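# Lift mug from peg and stand it upright

## Task

Remove the mug from the peg, set it on the table standing upright with its opening facing up, and release it.

## Robot and tools

Robot: two arms, left_arm and right_arm, facing a table. left_arm carries a left hand and right_arm a right hand, mirror images. Each hand has four fingers and a thumb. Bases in the scene frame: left_arm at (-0.041, +0.370, +0.001) m, right_arm at (-0.001, -0.329, +0.047) m.

Scene frame: origin at table-top height, midway between the arms; +x points out over the table, +y toward left_arm, +z up. Image left and right do not match arm names. Positions in results are in metres in this frame, orientations as end_effector_quat_wxyz.

Hand point: a point fixed to the palm, about 0.15 m beyond the wrist flange and 0.05 m in front of the palm. Its +z runs along the straight fingers, +y out of the palm, +x across the palm away from the thumb on the right hand (toward the thumb on the left hand). Straight fingers extend 0.06 to 0.07 m past the point along +z and sit 0.06 m behind it along -y. A wrist bracket on the little-finger side can strike objects.

A row is 28 numbers, each in [-1, 1], always covering both arms: left dx, dy, dz, rx, ry, rz, then left little, ring, middle, index, thumb_bend, thumb_turn, force_limit, speed; then the same 14 for the right arm. dx..rz are offsets, not poses: they count from that arm's Hand target as it stood when the action or move began, along scene-frame axes, with rotation about the Hand target's position. 1.0 equals 0.6 m or 180 degrees; rx, ry, rz form one rotation vector. Sending six zeros re-requests the current Hand target. Orientation commands are clipped to within 40 degrees of the measured orientation each step.

Hand numbers are absolute targets, not offsets. Fingers and thumb_bend: +1 straight/open, -1 curled/closed. thumb_turn: +1 beside the palm, -1 opposite the fingers (needed to grasp objects roughly 0.035 to 0.065 m thick, or a handle down to about 0.025 m). force_limit: -1 about 0 N up to +1 about 10 N at the fingertip (15 N for the two thumb motors); a closing motor stops there. speed: near zero at -1, full at +0.48 and above; use about -0.94 or lower for a gentle close. There is no 'no change' value: to keep a hand as is, resend the eight numbers last sent for it, or if none yet, its hand_measured six plus hand_force_limit and hand_speed. To tighten, raise force_limit and send a more-closed target than hand_measured; to loosen, send a more-open one.

Tools:
execute_actions(actions, cameras): actions is a list of actions; each action is a list of up to 15 rows, one per 1/30 s step; a short action repeats its final row. Every row in an action counts from the action's start pose. cameras: list of names (cam_high, cam_left_wrist, cam_right_wrist), ["all"], or []. An empty actions list returns images.
move(target, speed, blend, blocking, cameras): target is one 28-number row or a list of up to 15 rows; all offsets in the list count from the same starting Hand targets, not from the previous row. speed in m/s, 0.002 to 4.3, default 0.25 (turns up to twice that in rad/s), one value or one per target. blend in metres rounds corners; 0 stops at each. Paths are straight, capped at 10 s, and ignore obstacles and the other arm. blocking=false returns early while the move continues.
wait(seconds 0 to 10): let the scene run holding commands.
stop(): brake a running move.
zoom_image(camera, region [x0, y0, x1, y1] in pixels, at most 504 by 504): closer view of the latest image. Images are 896x504.
show_instructions(): shows reference images.
finished_scene(scene): ends the scene; pass its number (1 to 3).

Results give per arm: end_effector_position, end_effector_quat_wxyz, Hand target (the base for the next offsets), joint positions, velocities, torques, and for each hand hand_measured, hand_stopped_by (moving, target, force, stalled, fault), hand_load_n (fingertip load, positive when pushed open; a drop to about 0 means a lost grip), hand_force_limit, hand_speed. A move adds a 'move:' line with its ending (done, off_target, moving, held, fault) and limits such as paced or held. A hand often rests 1 to 5 cm short of its command, mostly low; that alone is not contact. If it stays short, send the remaining distance as an offset.

Avoid: dropping the mug or releasing it while it moves, fast or hard contact with the table, peg or stand, pushing far beyond a contact, arms touching or one hand closing on the other, heavy or fast-swung loads on fingers, paths passing near an arm's own base, and anything ending off the table. Long holds, stretched arms or pushing at unreachable poses heat motors; a MOTOR HOT line warns, and overheating makes the arm fall. A blocked arm keeps pressing until commanded back past its hand point.

Each tool is called after "Emit:" as name(argument=value, ...) on one line, values as JSON.

Reference images:

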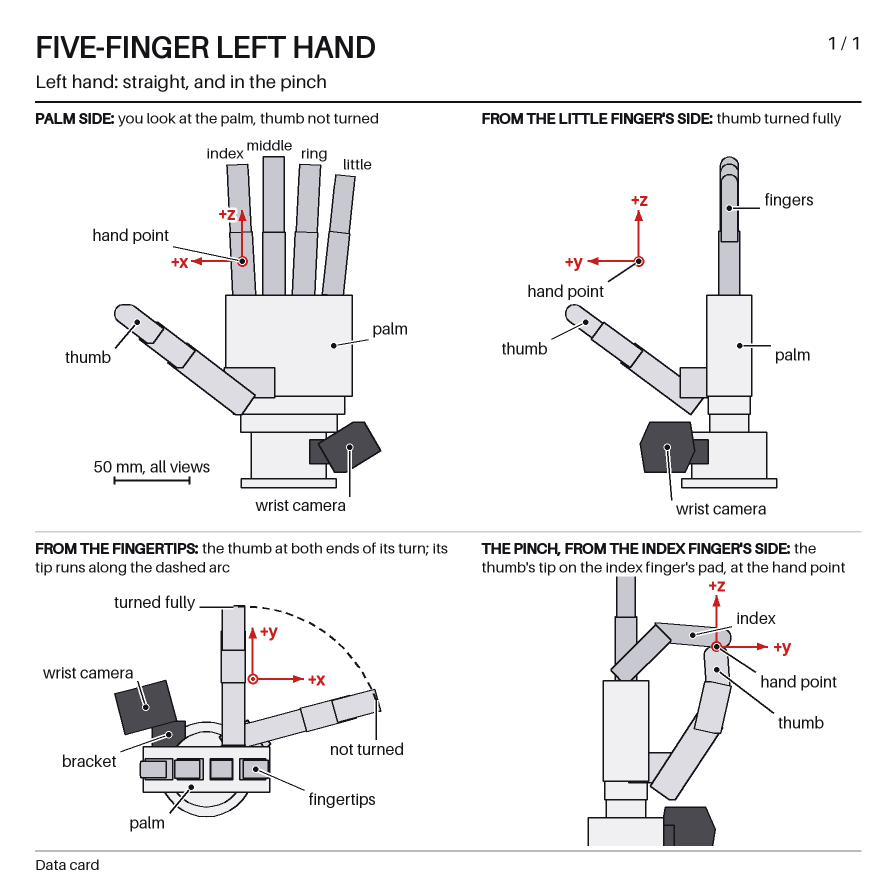

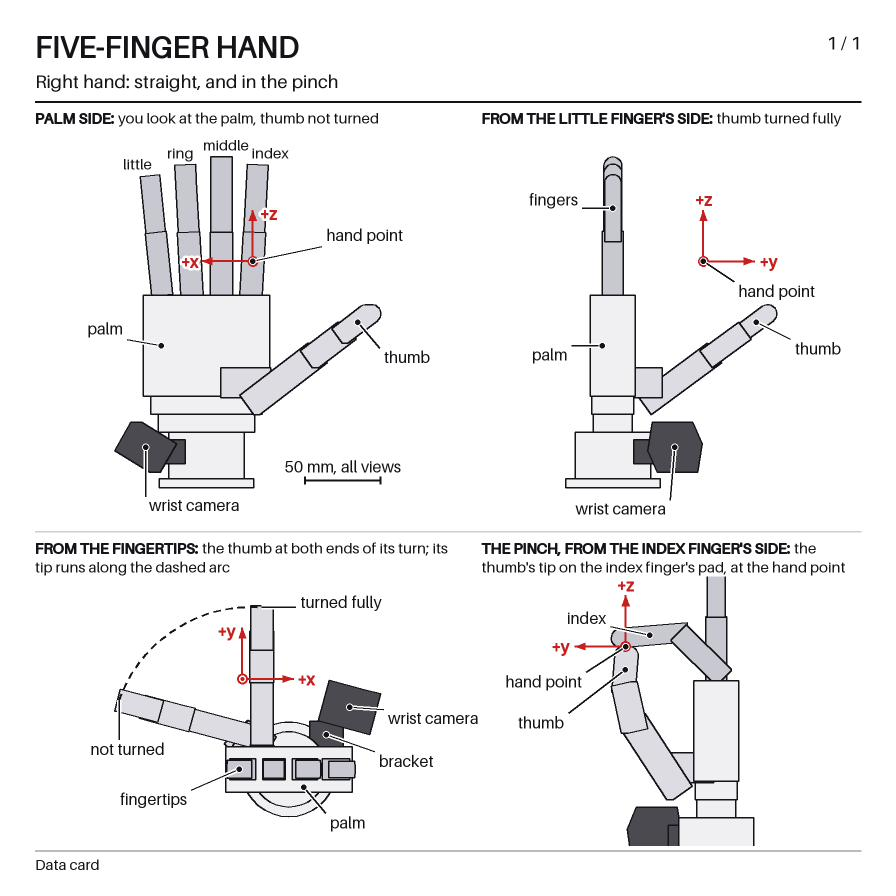

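## Session

Emit:
execute_actions(actions=[])

Scene clock: 0.00 s.
left_arm: end_effector_position=(+0.1617, -0.0319, +0.2395) hand_measured=(+1.000, +1.000, +1.000, +1.000, +1.000, +1.000) hand_load_n=(+0.0, +0.0, +0.0, +0.0, -0.5, +0.0) hand_stopped_by=(target, target, target, target, target, target) hand_force_limit=0.00 hand_speed=-0.80 end_effector_quat_wxyz=(+0.565, -0.158, +0.635, -0.503) | right_arm: end_effector_position=(+0.2998, -0.1958, +0.1555) hand_measured=(+1.000, +1.000, +1.000, +1.000, +1.000, +1.000) hand_load_n=(+0.0, +0.0, +0.0, +0.0, +0.0, +0.0) hand_stopped_by=(target, target, target, target, target, target) hand_force_limit=0.00 hand_speed=-0.80 end_effector_quat_wxyz=(-0.023, +0.754, +0.390, +0.528)
Joint positions: left_arm=[-1.551 1.228 0.504 0.995 -1.004 0.831] | right_arm=[0.754 0.614 0.139 0.009 0.196 -1.907]
Joint velocities: within noise
Joint torques (N m): no reading
Heat: left arm: hottest waist 34 °C; right arm: hottest wrist pitch 38 °C.
Hand target: left_arm +0.1621, -0.0382, +0.2523; +0.563, -0.166, +0.627, -0.513 | right_arm +0.3061, -0.1900, +0.1723; -0.026, +0.747, +0.385, +0.542

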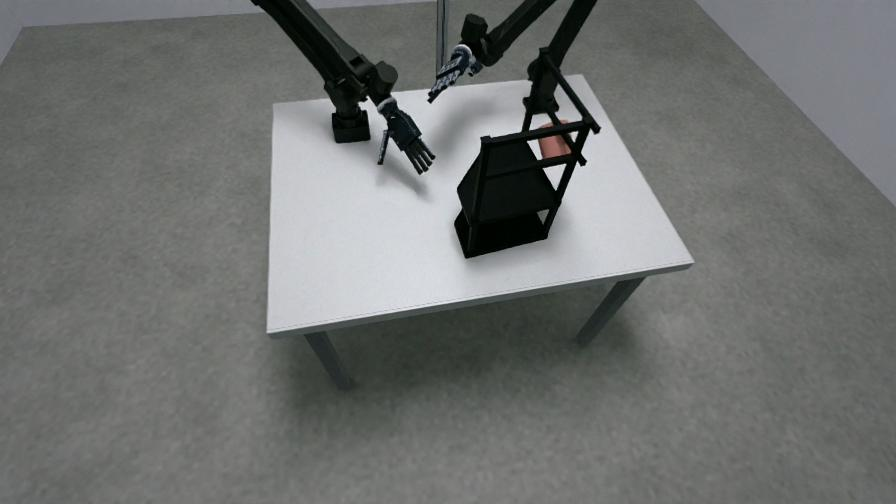

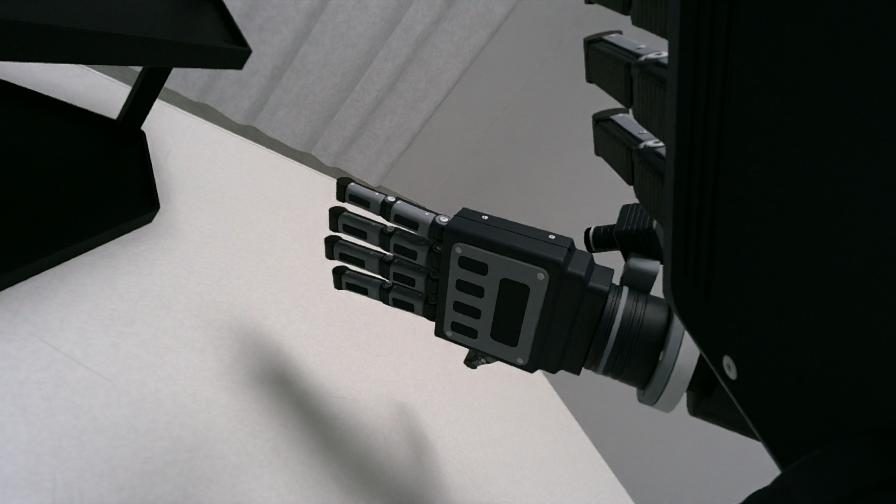

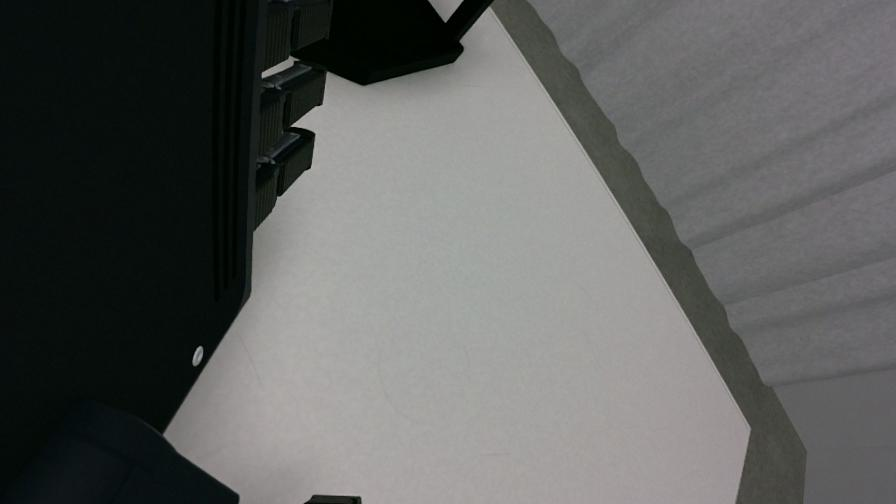

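Emit:
zoom_image(camera="cam_high", region=[420, 30, 670, 280])

Emit:
zoom_image(camera="cam_high", region=[500, 40, 640, 180])

Scaled by 2.016 from the camera's 896x504 image, which has a finer 1280x720 frame.

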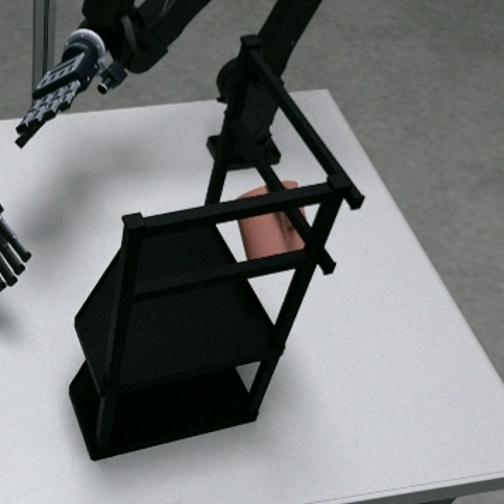

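Scaled by 3.600 from the camera's 896x504 image, which has a finer 1280x720 frame.

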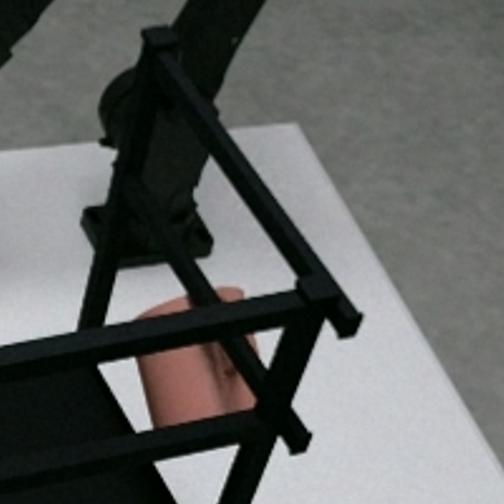

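Emit:
move(target=[[0.05,0,0.58,0,0,0,1,1,1,1,1,1,0,-0.8,0,0,0,0,0,0,1,1,1,1,1,1,0,-0.8],[0.2,0.45,0.6,0,0,0,1,1,1,1,1,1,0,-0.8,0,0,0,0,0,0,1,1,1,1,1,1,0,-0.8],[0.27,0.88,0.25,0,0,-0.111,1,1,1,1,1,1,0,-0.8,0,0,0,0,0,0,1,1,1,1,1,1,0,-0.8]], blend=0.05, speed=0.2, cameras=["all"])

Scene clock: 22.37 s.
left_arm: end_effector_position=(+0.3255, +0.4861, +0.4010) hand_measured=(+1.000, +1.000, +1.000, +1.000, +1.000, +1.000) hand_load_n=(+0.0, +0.0, +0.0, +0.0, +0.0, +0.0) hand_stopped_by=(target, target, target, target, target, target) hand_force_limit=0.00 hand_speed=-0.80 end_effector_quat_wxyz=(+0.458, -0.105, +0.697, -0.541) | right_arm: end_effector_position=(+0.2998, -0.1958, +0.1555) hand_measured=(+1.000, +1.000, +1.000, +1.000, +1.000, +1.000) hand_load_n=(+0.0, +0.0, +0.0, +0.0, +0.0, +0.0) hand_stopped_by=(target, target, target, target, target, target) hand_force_limit=0.00 hand_speed=-0.80 end_effector_quat_wxyz=(-0.023, +0.754, +0.390, +0.528)
Joint positions: left_arm=[0.791 1.002 0.882 0.473 1.556 0.199] | right_arm=[0.754 0.614 0.139 0.009 0.196 -1.907]
Joint torques (N m): left_arm=[0.91 -3.78 10.21 2.11 -0.12 -0.04] | right_arm=[0.62 0.79 13.6 2.59 0.02 0.04]
Heat: left arm: hottest elbow 36 °C; right arm: hottest elbow 41 °C.
Hand target: left_arm +0.3240, +0.4898, +0.4022; +0.466, -0.055, +0.646, -0.603 | right_arm +0.3061, -0.1900, +0.1723; -0.026, +0.747, +0.385, +0.542
Off the commanded pose: left_arm 0.004 m, 11 deg | right_arm 0.019 m, 2 deg.
joint sent to its limit (left arm) — joint 5 (wrist yaw), upper limit. The joint targets are off in orientation, not in position.
move: off_target (left_arm, right_arm)
camera_calibration:
cam_left_wrist: T_world_to_cam=[[-0.468282, -0.521084, 0.713571, 0.11689], [-0.788723, -0.117511, -0.603413, 0.557167], [0.398281, -0.845377, -0.355963, 0.533908], [0, 0, 0, 1]] pos_world=[0.281543, 0.577736, 0.442844]

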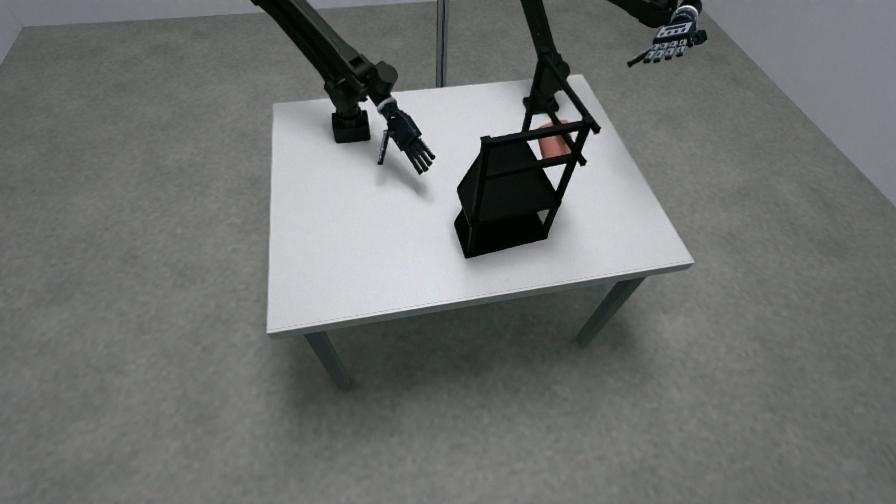

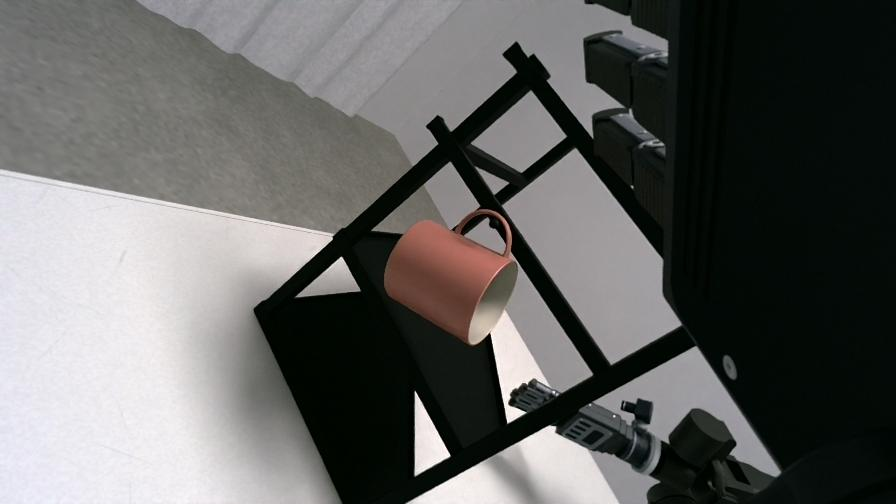

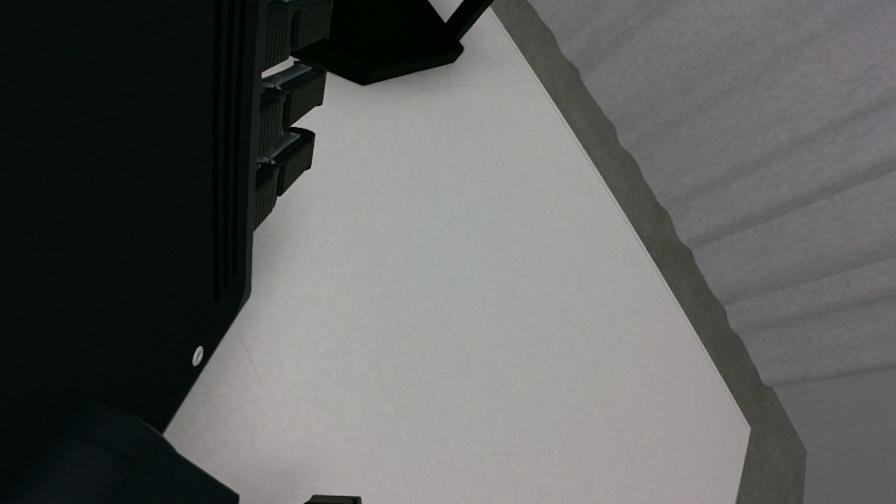

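Emit:
zoom_image(camera="cam_left_wrist", region=[360, 170, 620, 370])

Emit:
zoom_image(camera="cam_left_wrist", region=[430, 180, 540, 280])

Scaled by 1.938 from the camera's 896x504 image, which has a finer 1280x720 frame.

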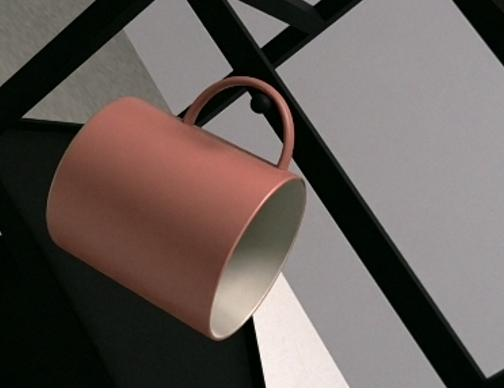

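Scaled by 4.582 from the camera's 896x504 image, which has a finer 1280x720 frame.

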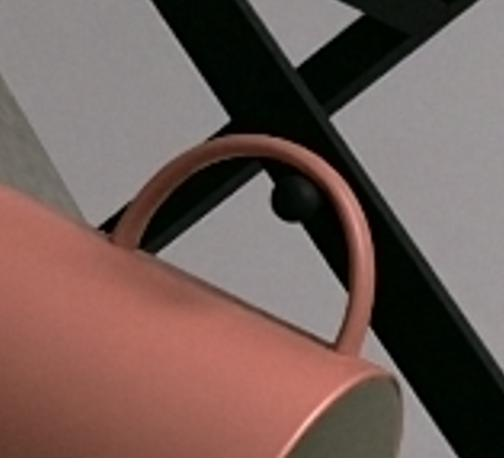

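Emit:
move(target=[0.11,-0.117,-0.17,0.2155,-0.238,-0.064,1,1,1,1,1,1,0,-0.8,0,0,0,0,0,0,1,1,1,1,1,1,0,-0.8], speed=0.2, cameras=["cam_left_wrist"])

Scene clock: 62.90 s.
left_arm: end_effector_position=(+0.3897, +0.4233, +0.3018) hand_measured=(+1.000, +1.000, +1.000, +1.000, +1.000, +1.000) hand_load_n=(+0.0, +0.0, +0.0, +0.0, +0.0, +0.0) hand_stopped_by=(target, target, target, target, target, target) hand_force_limit=0.00 hand_speed=-0.80 end_effector_quat_wxyz=(+0.624, +0.323, +0.626, -0.338) | right_arm: end_effector_position=(+0.2998, -0.1958, +0.1555) hand_measured=(+1.000, +1.000, +1.000, +1.000, +1.000, +1.000) hand_load_n=(+0.0, +0.0, +0.0, -0.5, +0.0, +0.0) hand_stopped_by=(target, target, target, target, target, target) hand_force_limit=0.00 hand_speed=-0.80 end_effector_quat_wxyz=(-0.023, +0.754, +0.390, +0.528)
Joint positions: left_arm=[0.54 1.22 0.6 1.246 1.557 0.927] | right_arm=[0.754 0.614 0.139 0.009 0.196 -1.907]
Joint torques (N m): left_arm=[-0.56 -4.13 7.86 1.8 -0.35 0.1] | right_arm=[0.62 0.73 13.6 2.58 0.02 0.04]
Heat: left arm: hottest elbow 42 °C; right arm: hottest elbow 50 °C.
Hand target: left_arm +0.3901, +0.4198, +0.3003; +0.596, +0.381, +0.596, -0.380 | right_arm +0.3061, -0.1900, +0.1723; -0.026, +0.747, +0.385, +0.542
Off the commanded pose: left_arm 0.004 m, 9 deg | right_arm 0.019 m, 2 deg.
joint sent to its limit (left arm) — joint 5 (wrist yaw), upper limit. The joint targets are off in orientation, not in position.
move: off_target (left_arm, right_arm)
camera_calibration:
cam_left_wrist: T_world_to_cam=[[-0.811188, -0.547998, -0.204137, 0.60692], [-0.141833, 0.523026, -0.840433, 0.0888632], [0.567325, -0.652795, -0.501997, 0.316601], [0, 0, 0, 1]] pos_world=[0.325315, 0.492789, 0.357511]
Images, in order (width x height): cam_left_wrist 896x504.

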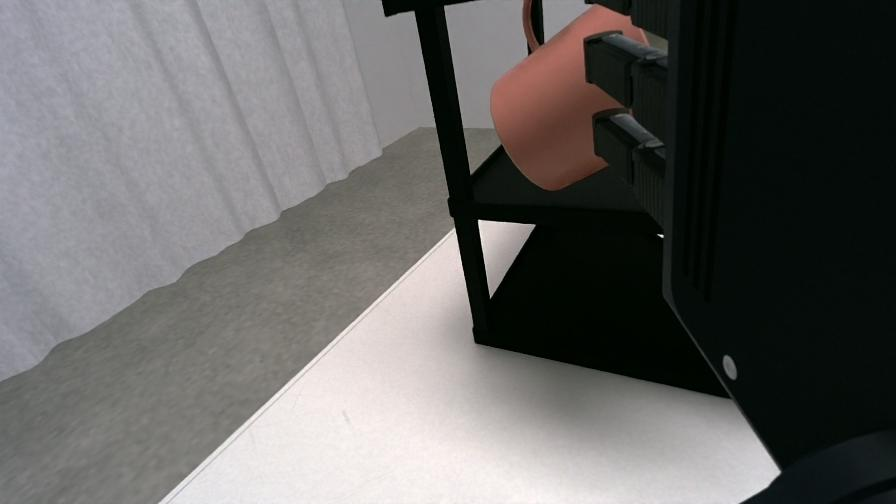

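Emit:
move(target=[-0.2,-0.15,0.05,-0.441,0.281,0.281,1,1,1,1,1,1,0,-0.8,0,0,0,0,0,0,1,1,1,1,1,1,0,-0.8], speed=0.25, cameras=["cam_left_wrist"])

Scene clock: 71.10 s.
left_arm: end_effector_position=(+0.2713, +0.3333, +0.2850) hand_measured=(+1.000, +1.000, +1.000, +1.000, +1.000, +1.000) hand_load_n=(+0.0, +0.0, +0.0, +0.0, +0.5, +0.0) hand_stopped_by=(target, target, target, target, target, target) hand_force_limit=0.00 hand_speed=-0.80 end_effector_quat_wxyz=(+0.489, -0.513, +0.518, -0.479) | right_arm: end_effector_position=(+0.2998, -0.1958, +0.1555) hand_measured=(+1.000, +1.000, +1.000, +1.000, +1.000, +1.000) hand_load_n=(+0.0, +0.0, +0.0, +0.0, +0.0, +0.0) hand_stopped_by=(target, target, target, target, target, target) hand_force_limit=0.00 hand_speed=-0.80 end_effector_quat_wxyz=(-0.023, +0.754, +0.390, +0.528)
Joint positions: left_arm=[-0.107 0.258 0.438 -0.244 -0.066 0.012] | right_arm=[0.754 0.614 0.139 0.009 0.196 -1.907]
Joint torques (N m): left_arm=[-0.62 1.61 17.72 1.69 -0.15 -0.13] | right_arm=[0.56 0.73 13.6 2.58 0.02 0.03]
Heat: left arm: hottest elbow 43 °C; right arm: hottest elbow 51 °C.
Hand target: left_arm +0.2701, +0.3297, +0.3302; +0.500, -0.500, +0.500, -0.500 | right_arm +0.3061, -0.1900, +0.1723; -0.026, +0.747, +0.385, +0.542
Off the commanded pose: left_arm 0.045 m, 4 deg | right_arm 0.019 m, 2 deg.
move: off_target (left_arm, right_arm)
camera_calibration:
cam_left_wrist: T_world_to_cam=[[0.0578015, -0.237631, 0.969634, -0.215512], [-0.526193, -0.832645, -0.172691, 0.470719], [0.848398, -0.500233, -0.173168, 0.0957397], [0, 0, 0, 1]] pos_world=[0.178921, 0.388622, 0.306835]
Images, in order (width x height): cam_left_wrist 896x504.

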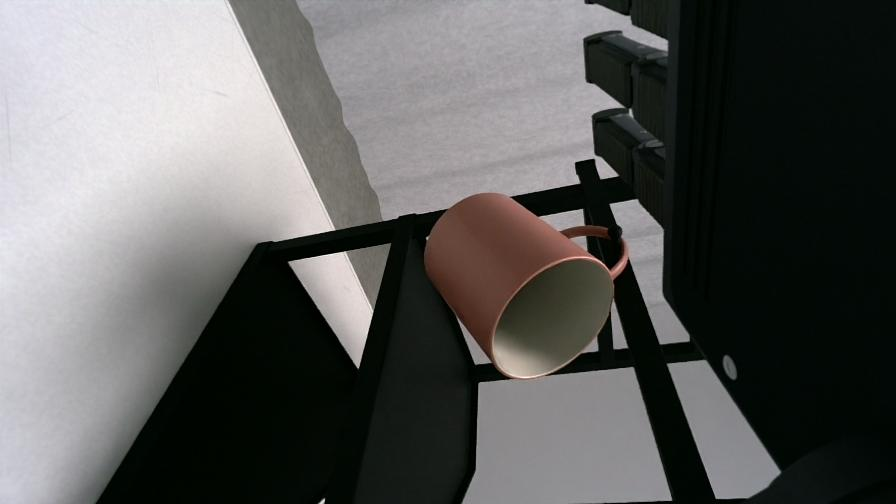

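Emit:
zoom_image(camera="cam_left_wrist", region=[400, 150, 660, 400])

Emit:
zoom_image(camera="cam_left_wrist", region=[540, 190, 670, 300])

Scaled by 1.938 from the camera's 896x504 image, which has a finer 1280x720 frame.

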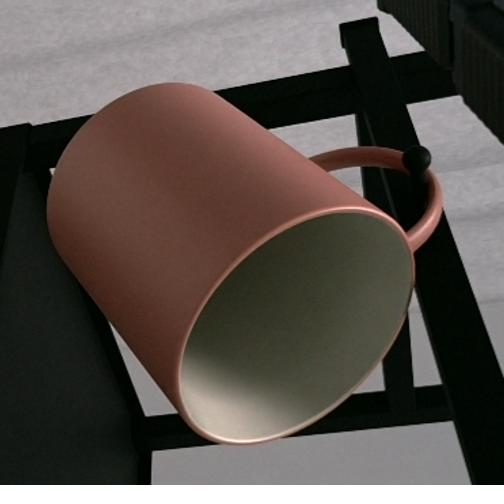

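Scaled by 3.877 from the camera's 896x504 image, which has a finer 1280x720 frame.

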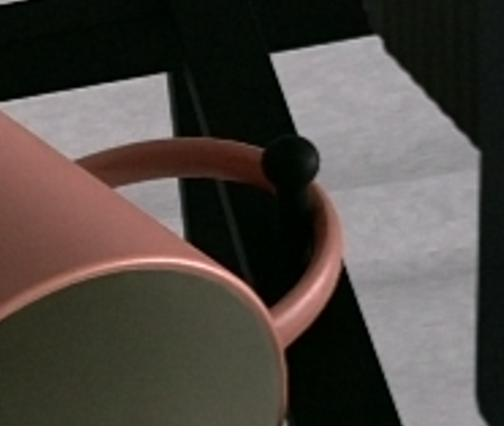

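Emit:
move(target=[0.15,0.15,-0.03,0.441,-0.281,-0.281,1,1,1,1,1,-1,0,-0.3,0,0,0,0,0,0,1,1,1,1,1,1,0,-0.8], speed=0.25, cameras=["cam_left_wrist"])

Scene clock: 141.67 s.
left_arm: end_effector_position=(+0.3506, +0.4084, +0.2918) hand_measured=(+1.000, +1.000, +1.000, +1.000, +1.000, -1.000) hand_load_n=(+0.0, +0.0, +0.0, +0.0, +0.0, +0.5) hand_stopped_by=(target, target, target, target, target, target) hand_force_limit=0.00 hand_speed=-0.30 end_effector_quat_wxyz=(+0.621, +0.298, +0.637, -0.347) | right_arm: end_effector_position=(+0.2998, -0.1958, +0.1555) hand_measured=(+1.000, +1.000, +1.000, +1.000, +1.000, +1.000) hand_load_n=(+0.0, +0.0, +0.0, +0.0, +0.0, +0.0) hand_stopped_by=(target, target, target, target, target, target) hand_force_limit=0.00 hand_speed=-0.80 end_effector_quat_wxyz=(-0.023, +0.754, +0.390, +0.528)
Joint positions: left_arm=[0.568 1.173 0.495 1.554 1.557 0.623] | right_arm=[0.754 0.614 0.139 0.009 0.196 -1.907]
Joint torques (N m): left_arm=[0.67 -3.19 12.21 1.39 -0.53 0.11] | right_arm=[0.62 0.67 13.61 2.58 0.02 0.04]
Heat: left arm: hottest elbow 68 °C; right arm: hottest elbow 56 °C.
Hand target: left_arm +0.3601, +0.4197, +0.3123; +0.596, +0.381, +0.596, -0.380 | right_arm +0.3061, -0.1900, +0.1723; -0.026, +0.747, +0.385, +0.542
Off the commanded pose: left_arm 0.025 m, 12 deg | right_arm 0.019 m, 2 deg.
joint sent to its limit (left arm) — joint 4 (wrist pitch), upper limit; joint 5 (wrist yaw), upper limit. The joint targets are off in orientation, not in position.
move: off_target (left_arm, right_arm)
camera_calibration:
cam_left_wrist: T_world_to_cam=[[-0.804718, -0.573986, -0.151554, 0.558027], [-0.190152, 0.491055, -0.850122, 0.115503], [0.562379, -0.655291, -0.504305, 0.327437], [0, 0, 0, 1]] pos_world=[0.286874, 0.478147, 0.347891]
Images, in order (width x height): cam_left_wrist 896x504.

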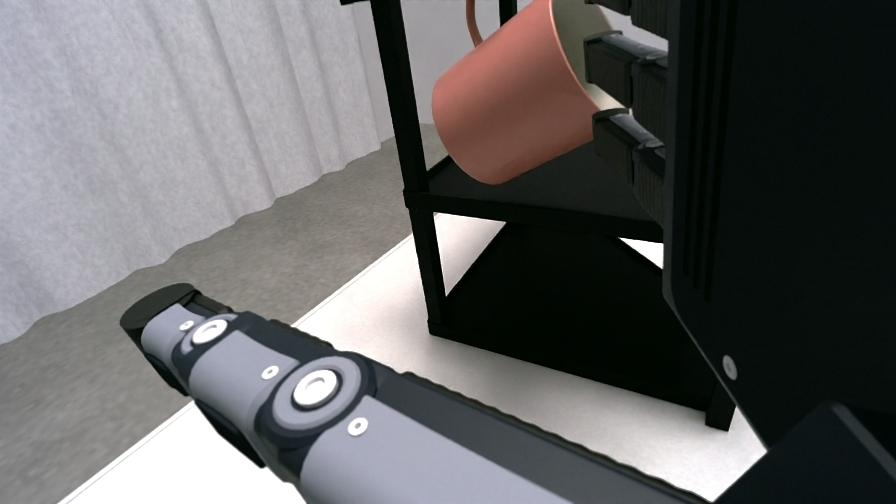

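Emit:
move(target=[0.0965,-0.1345,-0.1205,0.0616,-0.356,-0.0483,1,1,1,1,1,-1,0,-0.3,0,0,0,0,0,0,1,1,1,1,1,1,0,-0.8], speed=0.25, cameras=["cam_left_wrist", "cam_high"])

Scene clock: 146.87 s.
left_arm: end_effector_position=(+0.4105, +0.3402, +0.2302) hand_measured=(+1.000, +1.000, +1.000, +1.000, +1.000, -1.000) hand_load_n=(+0.0, +0.0, +0.0, +0.0, +0.0, +0.0) hand_stopped_by=(target, target, target, target, target, target) hand_force_limit=0.00 hand_speed=-0.30 end_effector_quat_wxyz=(+0.704, +0.617, +0.342, -0.083) | right_arm: end_effector_position=(+0.2998, -0.1958, +0.1555) hand_measured=(+1.000, +1.000, +1.000, +1.000, +1.000, +1.000) hand_load_n=(+0.0, +0.0, +0.0, +0.0, +0.0, +0.0) hand_stopped_by=(target, target, target, target, target, target) hand_force_limit=0.00 hand_speed=-0.80 end_effector_quat_wxyz=(-0.023, +0.754, +0.390, +0.528)
Joint positions: left_arm=[0.33 1.618 0.515 1.554 1.557 2.068] | right_arm=[0.754 0.614 0.139 0.009 0.196 -1.907]
Joint torques (N m): left_arm=[-0.44 -6.07 7.9 1.8 -0.2 0.07] | right_arm=[0.56 0.73 13.6 2.58 0.02 0.04]
Heat: left arm: hottest elbow 66 °C; right arm: hottest elbow 56 °C.
Hand target: left_arm +0.4180, +0.3389, +0.2401; +0.754, +0.618, +0.193, -0.106 | right_arm +0.3061, -0.1900, +0.1723; -0.026, +0.747, +0.385, +0.542
Off the commanded pose: left_arm 0.012 m, 18 deg | right_arm 0.019 m, 2 deg.
joint sent to its limit (left arm) — joint 4 (wrist pitch), upper limit; joint 5 (wrist yaw), upper limit; joint 6 (wrist roll), upper limit. The joint targets are off in orientation, not in position.
move: off_target (left_arm, right_arm)
camera_calibration:
cam_left_wrist: T_world_to_cam=[[-0.3597, -0.147708, -0.921303, 0.407193], [0.533922, 0.777174, -0.333057, -0.405598], [0.765208, -0.611705, -0.200684, 0.0500158], [0, 0, 0, 1]] pos_world=[0.324753, 0.405961, 0.250098]
Images, in order (width x height): cam_high 896x504, cam_left_wrist 896x504.

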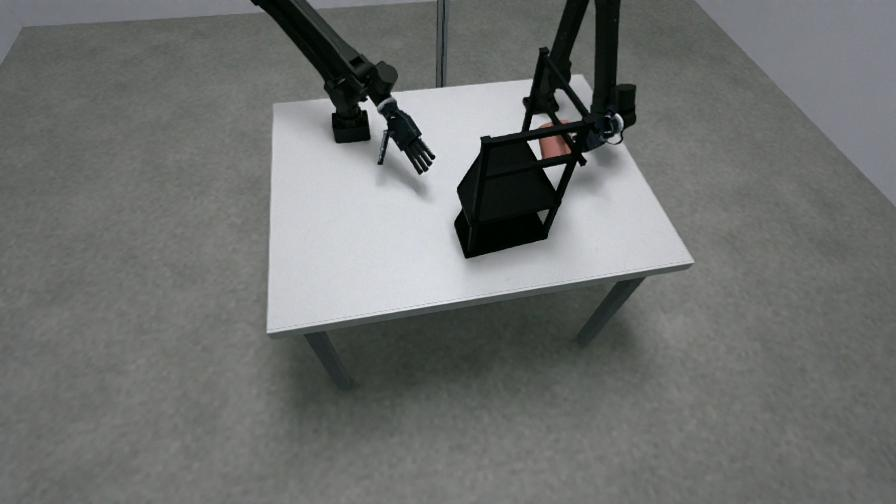

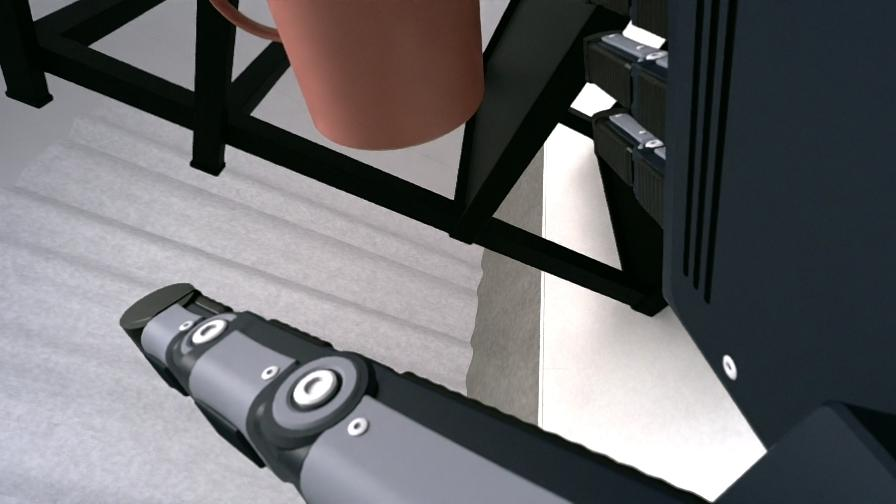

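Emit:
move(target=[0.02,-0.1115,0.039,0,0,0,1,1,1,1,1,-1,0,-0.3,0,0,0,0,0,0,1,1,1,1,1,1,0,-0.8], speed=0.15, cameras=["cam_left_wrist", "cam_high"])

Scene clock: 155.13 s.
left_arm: end_effector_position=(+0.4215, +0.2740, +0.2515) hand_measured=(+1.000, +1.000, +1.000, +1.000, +1.000, -1.000) hand_load_n=(+0.0, +0.0, +0.0, +0.0, +0.0, +0.0) hand_stopped_by=(target, target, target, target, target, target) hand_force_limit=0.00 hand_speed=-0.30 end_effector_quat_wxyz=(+0.706, +0.643, +0.277, -0.111) | right_arm: end_effector_position=(+0.2998, -0.1958, +0.1555) hand_measured=(+1.000, +1.000, +1.000, +1.000, +1.000, +1.000) hand_load_n=(+0.0, +0.0, +0.0, +0.0, -0.5, +0.0) hand_stopped_by=(target, target, target, target, target, target) hand_force_limit=0.00 hand_speed=-0.80 end_effector_quat_wxyz=(-0.023, +0.754, +0.390, +0.528)
Joint positions: left_arm=[0.167 1.622 0.58 1.554 1.527 2.068] | right_arm=[0.754 0.614 0.139 0.009 0.196 -1.907]
Joint torques (N m): left_arm=[-0.32 -6.3 8.42 1.74 -0.53 0.09] | right_arm=[0.56 0.73 13.6 2.58 0.02 0.03]
Heat: left arm: hottest elbow 62 °C; right arm: hottest elbow 56 °C.
Hand target: left_arm +0.4300, +0.2722, +0.2633; +0.754, +0.618, +0.193, -0.106 | right_arm +0.3061, -0.1900, +0.1723; -0.026, +0.747, +0.385, +0.542
Off the commanded pose: left_arm 0.015 m, 11 deg | right_arm 0.019 m, 2 deg.
joint sent to its limit (left arm) — joint 4 (wrist pitch), upper limit; joint 6 (wrist roll), upper limit. The joint targets are off in orientation, not in position.
move: off_target (left_arm, right_arm)
camera_calibration:
cam_left_wrist: T_world_to_cam=[[-0.317816, -0.0966902, -0.943209, 0.394877], [0.65487, 0.697005, -0.292111, -0.392236], [0.685666, -0.710517, -0.1582, 0.0554082], [0, 0, 0, 1]] pos_world=[0.34437, 0.35094, 0.26664]
Images, in order (width x height): cam_high 896x504, cam_left_wrist 896x504.

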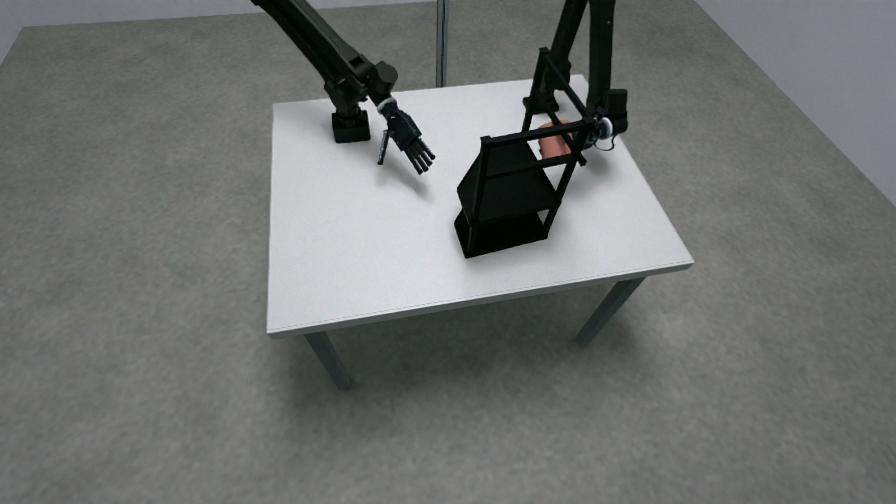

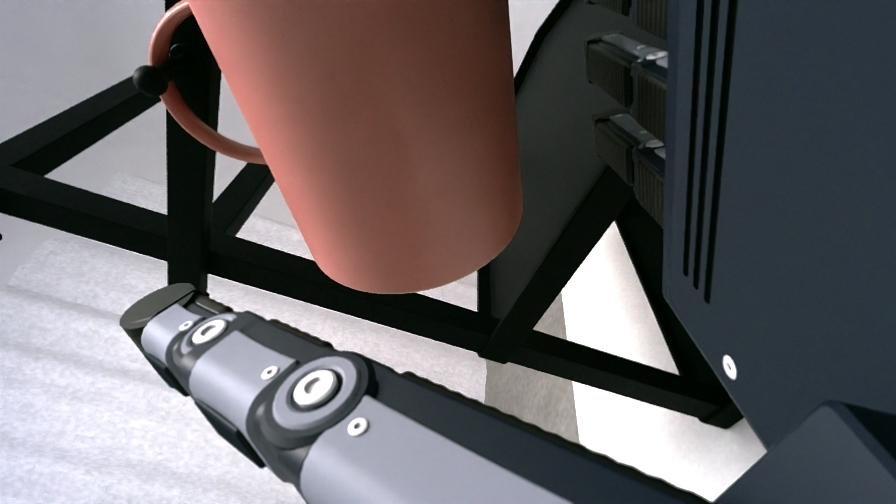

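Emit:
move(target=[0.0208,-0.062,0.0145,0,0,-0.039,1,1,1,1,1,-1,0,-0.3,0,0,0,0,0,0,1,1,1,1,1,1,0,-0.8], speed=0.08, cameras=["cam_left_wrist"])

Scene clock: 163.83 s.
left_arm: end_effector_position=(+0.4353, +0.2385, +0.2604) hand_measured=(+1.000, +1.000, +1.000, +1.000, +1.000, -1.000) hand_load_n=(+0.0, +0.0, +0.0, +0.0, +0.0, +0.0) hand_stopped_by=(target, target, target, target, target, target) hand_force_limit=0.00 hand_speed=-0.30 end_effector_quat_wxyz=(+0.703, +0.659, +0.235, -0.128) | right_arm: end_effector_position=(+0.2998, -0.1958, +0.1555) hand_measured=(+1.000, +1.000, +1.000, +1.000, +1.000, +1.000) hand_load_n=(+0.0, +0.0, +0.0, +0.0, +0.0, +0.0) hand_stopped_by=(target, target, target, target, target, target) hand_force_limit=0.00 hand_speed=-0.80 end_effector_quat_wxyz=(-0.023, +0.754, +0.390, +0.528)
Joint positions: left_arm=[0.083 1.661 0.658 1.554 1.531 2.068] | right_arm=[0.754 0.614 0.139 0.009 0.196 -1.907]
Joint torques (N m): left_arm=[-0.67 -6.95 8.98 1.83 -0.29 0.08] | right_arm=[0.62 0.67 13.6 2.59 0.02 0.04]
Heat: left arm: hottest elbow 59 °C; right arm: hottest elbow 57 °C.
Hand target: left_arm +0.4424, +0.2349, +0.2722; +0.747, +0.629, +0.155, -0.152 | right_arm +0.3061, -0.1900, +0.1723; -0.026, +0.747, +0.385, +0.542
Off the commanded pose: left_arm 0.014 m, 11 deg | right_arm 0.019 m, 2 deg.
joint sent to its limit (left arm) — joint 4 (wrist pitch), upper limit; joint 6 (wrist roll), upper limit. The joint targets are off in orientation, not in position.
move: off_target (left_arm, right_arm)
camera_calibration:
cam_left_wrist: T_world_to_cam=[[-0.288206, -0.0624395, -0.955531, 0.386452], [0.723328, 0.639697, -0.25997, -0.398437], [0.627483, -0.766087, -0.1392, 0.0557091], [0, 0, 0, 1]] pos_world=[0.364622, 0.321687, 0.27344]
Images, in order (width x height): cam_left_wrist 896x504.

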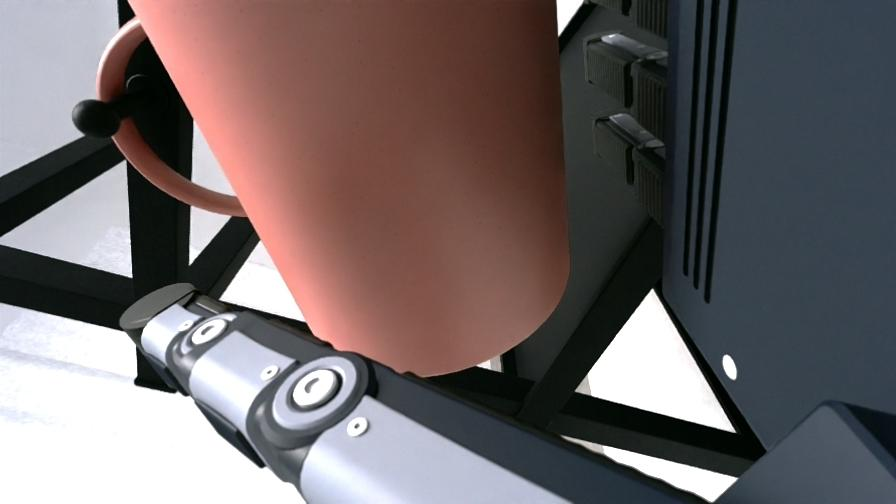

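Emit:
move(target=[0.0188,-0.0363,0.0128,0,0,-0.02,1,1,1,1,1,-1,0,-0.3,0,0,0,0,0,0,1,1,1,1,1,1,0,-0.8], speed=0.06, cameras=["cam_left_wrist"])

Scene clock: 168.27 s.
left_arm: end_effector_position=(+0.4459, +0.2173, +0.2689) hand_measured=(+1.000, +1.000, +1.000, +1.000, +1.000, -1.000) hand_load_n=(+0.0, +0.0, +0.0, +0.0, +0.0, +0.0) hand_stopped_by=(target, target, target, target, target, target) hand_force_limit=0.00 hand_speed=-0.30 end_effector_quat_wxyz=(+0.701, +0.669, +0.208, -0.134) | right_arm: end_effector_position=(+0.2998, -0.1958, +0.1555) hand_measured=(+1.000, +1.000, +1.000, +1.000, +1.000, +1.000) hand_load_n=(+0.0, +0.0, +0.0, +0.0, +0.0, +0.0) hand_stopped_by=(target, target, target, target, target, target) hand_force_limit=0.00 hand_speed=-0.80 end_effector_quat_wxyz=(-0.023, +0.754, +0.390, +0.528)
Joint positions: left_arm=[0.036 1.687 0.719 1.554 1.535 2.066] | right_arm=[0.754 0.614 0.139 0.009 0.196 -1.907]
Joint torques (N m): left_arm=[-0.62 -7.71 9.32 1.72 -0.27 -0.12] | right_arm=[0.67 0.79 13.59 2.58 0.01 0.04]
Heat: left arm: hottest elbow 58 °C; right arm: hottest elbow 57 °C.
Hand target: left_arm +0.4537, +0.2131, +0.2797; +0.741, +0.633, +0.135, -0.175 | right_arm +0.3061, -0.1900, +0.1723; -0.026, +0.747, +0.385, +0.542
Off the commanded pose: left_arm 0.014 m, 11 deg | right_arm 0.019 m, 2 deg.
joint sent to its limit (left arm) — joint 4 (wrist pitch), upper limit. The joint targets are off in orientation, not in position.
move: off_target (left_arm, right_arm)
camera_calibration:
cam_left_wrist: T_world_to_cam=[[-0.259338, -0.0433096, -0.964815, 0.381747], [0.762848, 0.603468, -0.23214, -0.407514], [0.592289, -0.79621, -0.123464, 0.0520099], [0, 0, 0, 1]] pos_world=[0.379068, 0.303866, 0.280136]
Images, in order (width x height): cam_left_wrist 896x504.

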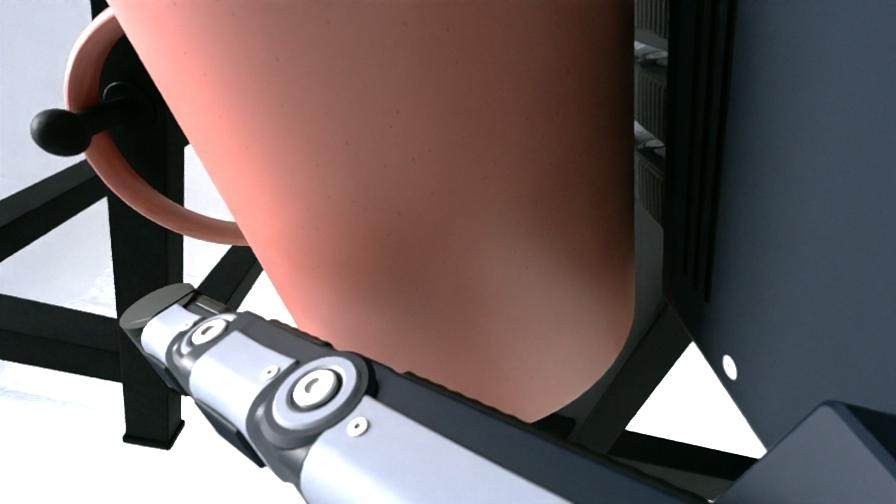

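Emit:
move(target=[0,0,0,0,0,0,-0.2,-0.2,-0.2,-0.2,-0.2,-1,-0.3,-0.9,0,0,0,0,0,0,1,1,1,1,1,1,0,-0.8], speed=0.06, cameras=["cam_left_wrist"])

Scene clock: 172.17 s.
left_arm: end_effector_position=(+0.4454, +0.2167, +0.2676) hand_measured=(+0.500, +0.536, +0.564, +0.592, +0.796, -1.000) hand_load_n=(+5.0, +1.5, +0.5, +0.5, +12.5, +6.5) hand_stopped_by=(force, force, force, force, force, target) hand_force_limit=-0.30 hand_speed=-0.90 end_effector_quat_wxyz=(+0.700, +0.670, +0.207, -0.136) | right_arm: end_effector_position=(+0.2998, -0.1958, +0.1555) hand_measured=(+1.000, +1.000, +1.000, +1.000, +1.000, +1.000) hand_load_n=(+0.0, +0.0, +0.0, +0.0, +0.0, +0.0) hand_stopped_by=(target, target, target, target, target, target) hand_force_limit=0.00 hand_speed=-0.80 end_effector_quat_wxyz=(-0.023, +0.754, +0.390, +0.528)
Joint positions: left_arm=[0.035 1.689 0.719 1.554 1.539 2.065] | right_arm=[0.754 0.614 0.139 0.009 0.196 -1.907]
Joint torques (N m): left_arm=[-0.38 -7.53 9.39 1.76 -0.49 -0.11] | right_arm=[0.56 0.73 13.6 2.59 0.02 0.04]
Heat: left arm: hottest elbow 57 °C; right arm: hottest elbow 57 °C.
Hand target: left_arm +0.4537, +0.2131, +0.2798; +0.741, +0.634, +0.135, -0.175 | right_arm +0.3061, -0.1900, +0.1723; -0.026, +0.747, +0.385, +0.542
Off the commanded pose: left_arm 0.015 m, 11 deg | right_arm 0.019 m, 2 deg.
joint sent to its limit (left arm) — joint 4 (wrist pitch), upper limit. The joint targets are off in orientation, not in position.
move: off_target (left_arm, right_arm)
camera_calibration:
cam_left_wrist: T_world_to_cam=[[-0.261863, -0.040302, -0.964263, 0.380721], [0.764604, 0.601002, -0.232761, -0.407202], [0.588905, -0.798231, -0.126565, 0.0544835], [0, 0, 0, 1]] pos_world=[0.378959, 0.303564, 0.27923]
Images, in order (width x height): cam_left_wrist 896x504.

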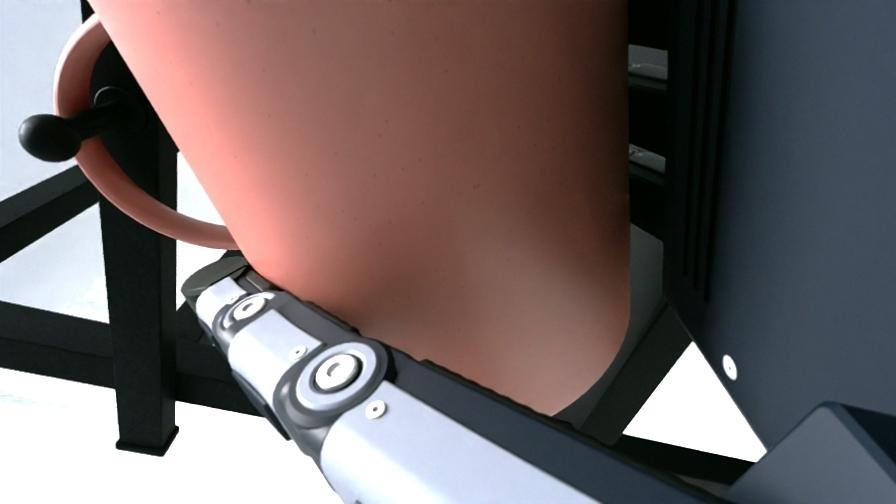

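Emit:
move(target=[0,0,0,0,0,0,-0.2,-0.22,-0.22,-0.22,-0.2,-1,0.0,-0.9,0,0,0,0,0,0,1,1,1,1,1,1,0,-0.8], speed=0.06, cameras=["cam_left_wrist"])

Scene clock: 174.13 s.
left_arm: end_effector_position=(+0.4454, +0.2161, +0.2666) hand_measured=(+0.498, +0.510, +0.520, +0.538, +0.798, -1.000) hand_load_n=(+0.0, +1.5, +5.0, +6.0, +25.0, +0.5) hand_stopped_by=(force, force, force, force, force, target) hand_force_limit=0.00 hand_speed=-0.90 end_effector_quat_wxyz=(+0.700, +0.670, +0.208, -0.138) | right_arm: end_effector_position=(+0.2998, -0.1958, +0.1555) hand_measured=(+1.000, +1.000, +1.000, +1.000, +1.000, +1.000) hand_load_n=(+0.0, +0.0, +0.0, +0.0, +0.0, +0.0) hand_stopped_by=(target, target, target, target, target, target) hand_force_limit=0.00 hand_speed=-0.80 end_effector_quat_wxyz=(-0.023, +0.754, +0.390, +0.528)
Joint positions: left_arm=[0.034 1.691 0.719 1.554 1.54 2.064] | right_arm=[0.754 0.614 0.139 0.009 0.196 -1.907]
Joint torques (N m): left_arm=[-0.44 -7.53 9.22 1.76 -0.5 -0.07] | right_arm=[0.62 0.67 13.61 2.58 0.02 0.03]
Heat: left arm: hottest elbow 57 °C; right arm: hottest elbow 57 °C.
Hand target: left_arm +0.4537, +0.2132, +0.2798; +0.741, +0.634, +0.135, -0.175 | right_arm +0.3061, -0.1900, +0.1723; -0.026, +0.747, +0.385, +0.542
Off the commanded pose: left_arm 0.016 m, 11 deg | right_arm 0.019 m, 2 deg.
joint sent to its limit (left arm) — joint 4 (wrist pitch), upper limit. The joint targets are off in orientation, not in position.
move: off_target (left_arm, right_arm)
camera_calibration:
cam_left_wrist: T_world_to_cam=[[-0.264964, -0.0396778, -0.963442, 0.380738], [0.764953, 0.599657, -0.235072, -0.40632], [0.587061, -0.799273, -0.128536, 0.05543], [0, 0, 0, 1]] pos_world=[0.379157, 0.303063, 0.278429]
Images, in order (width x height): cam_left_wrist 896x504.

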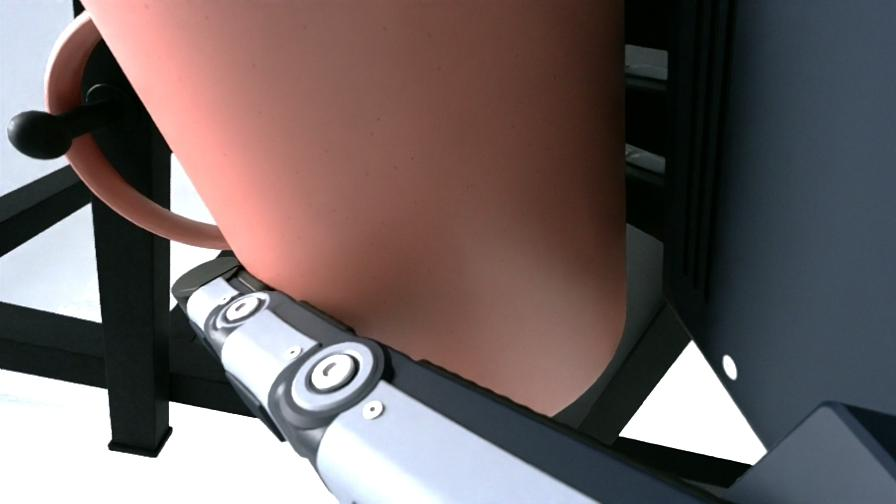

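Emit:
move(target=[0,0,0,0,0,0,-0.2,-0.22,-0.22,-0.22,0.815,-1,0.0,-0.9,0,0,0,0,0,0,1,1,1,1,1,1,0,-0.8], speed=0.06)

Scene clock: 175.23 s.
left_arm: end_effector_position=(+0.4454, +0.2161, +0.2666) hand_measured=(+0.498, +0.510, +0.520, +0.538, +0.822, -1.000) hand_load_n=(+0.0, +0.5, +3.0, +4.0, +14.5, -0.5) hand_stopped_by=(force, force, force, force, force, target) hand_force_limit=0.00 hand_speed=-0.90 end_effector_quat_wxyz=(+0.700, +0.669, +0.208, -0.138) | right_arm: end_effector_position=(+0.2998, -0.1958, +0.1555) hand_measured=(+1.000, +1.000, +1.000, +1.000, +1.000, +1.000) hand_load_n=(+0.0, +0.0, +0.0, +0.5, +0.0, +0.0) hand_stopped_by=(target, target, target, target, target, target) hand_force_limit=0.00 hand_speed=-0.80 end_effector_quat_wxyz=(-0.023, +0.754, +0.390, +0.528)
Joint positions: left_arm=[0.034 1.691 0.719 1.554 1.54 2.063] | right_arm=[0.754 0.614 0.139 0.009 0.196 -1.907]
Joint torques (N m): left_arm=[-0.62 -7.71 9.26 1.57 -0.51 -0.09] | right_arm=[0.62 0.73 13.6 2.56 0.02 0.04]
Heat: left arm: hottest elbow 57 °C; right arm: hottest elbow 57 °C.
Hand target: left_arm +0.4537, +0.2132, +0.2798; +0.741, +0.634, +0.135, -0.175 | right_arm +0.3061, -0.1900, +0.1723; -0.026, +0.747, +0.385, +0.542
Off the commanded pose: left_arm 0.016 m, 11 deg | right_arm 0.019 m, 2 deg.
joint sent to its limit (left arm) — joint 4 (wrist pitch), upper limit. The joint targets are off in orientation, not in position.
move: off_target (left_arm, right_arm)


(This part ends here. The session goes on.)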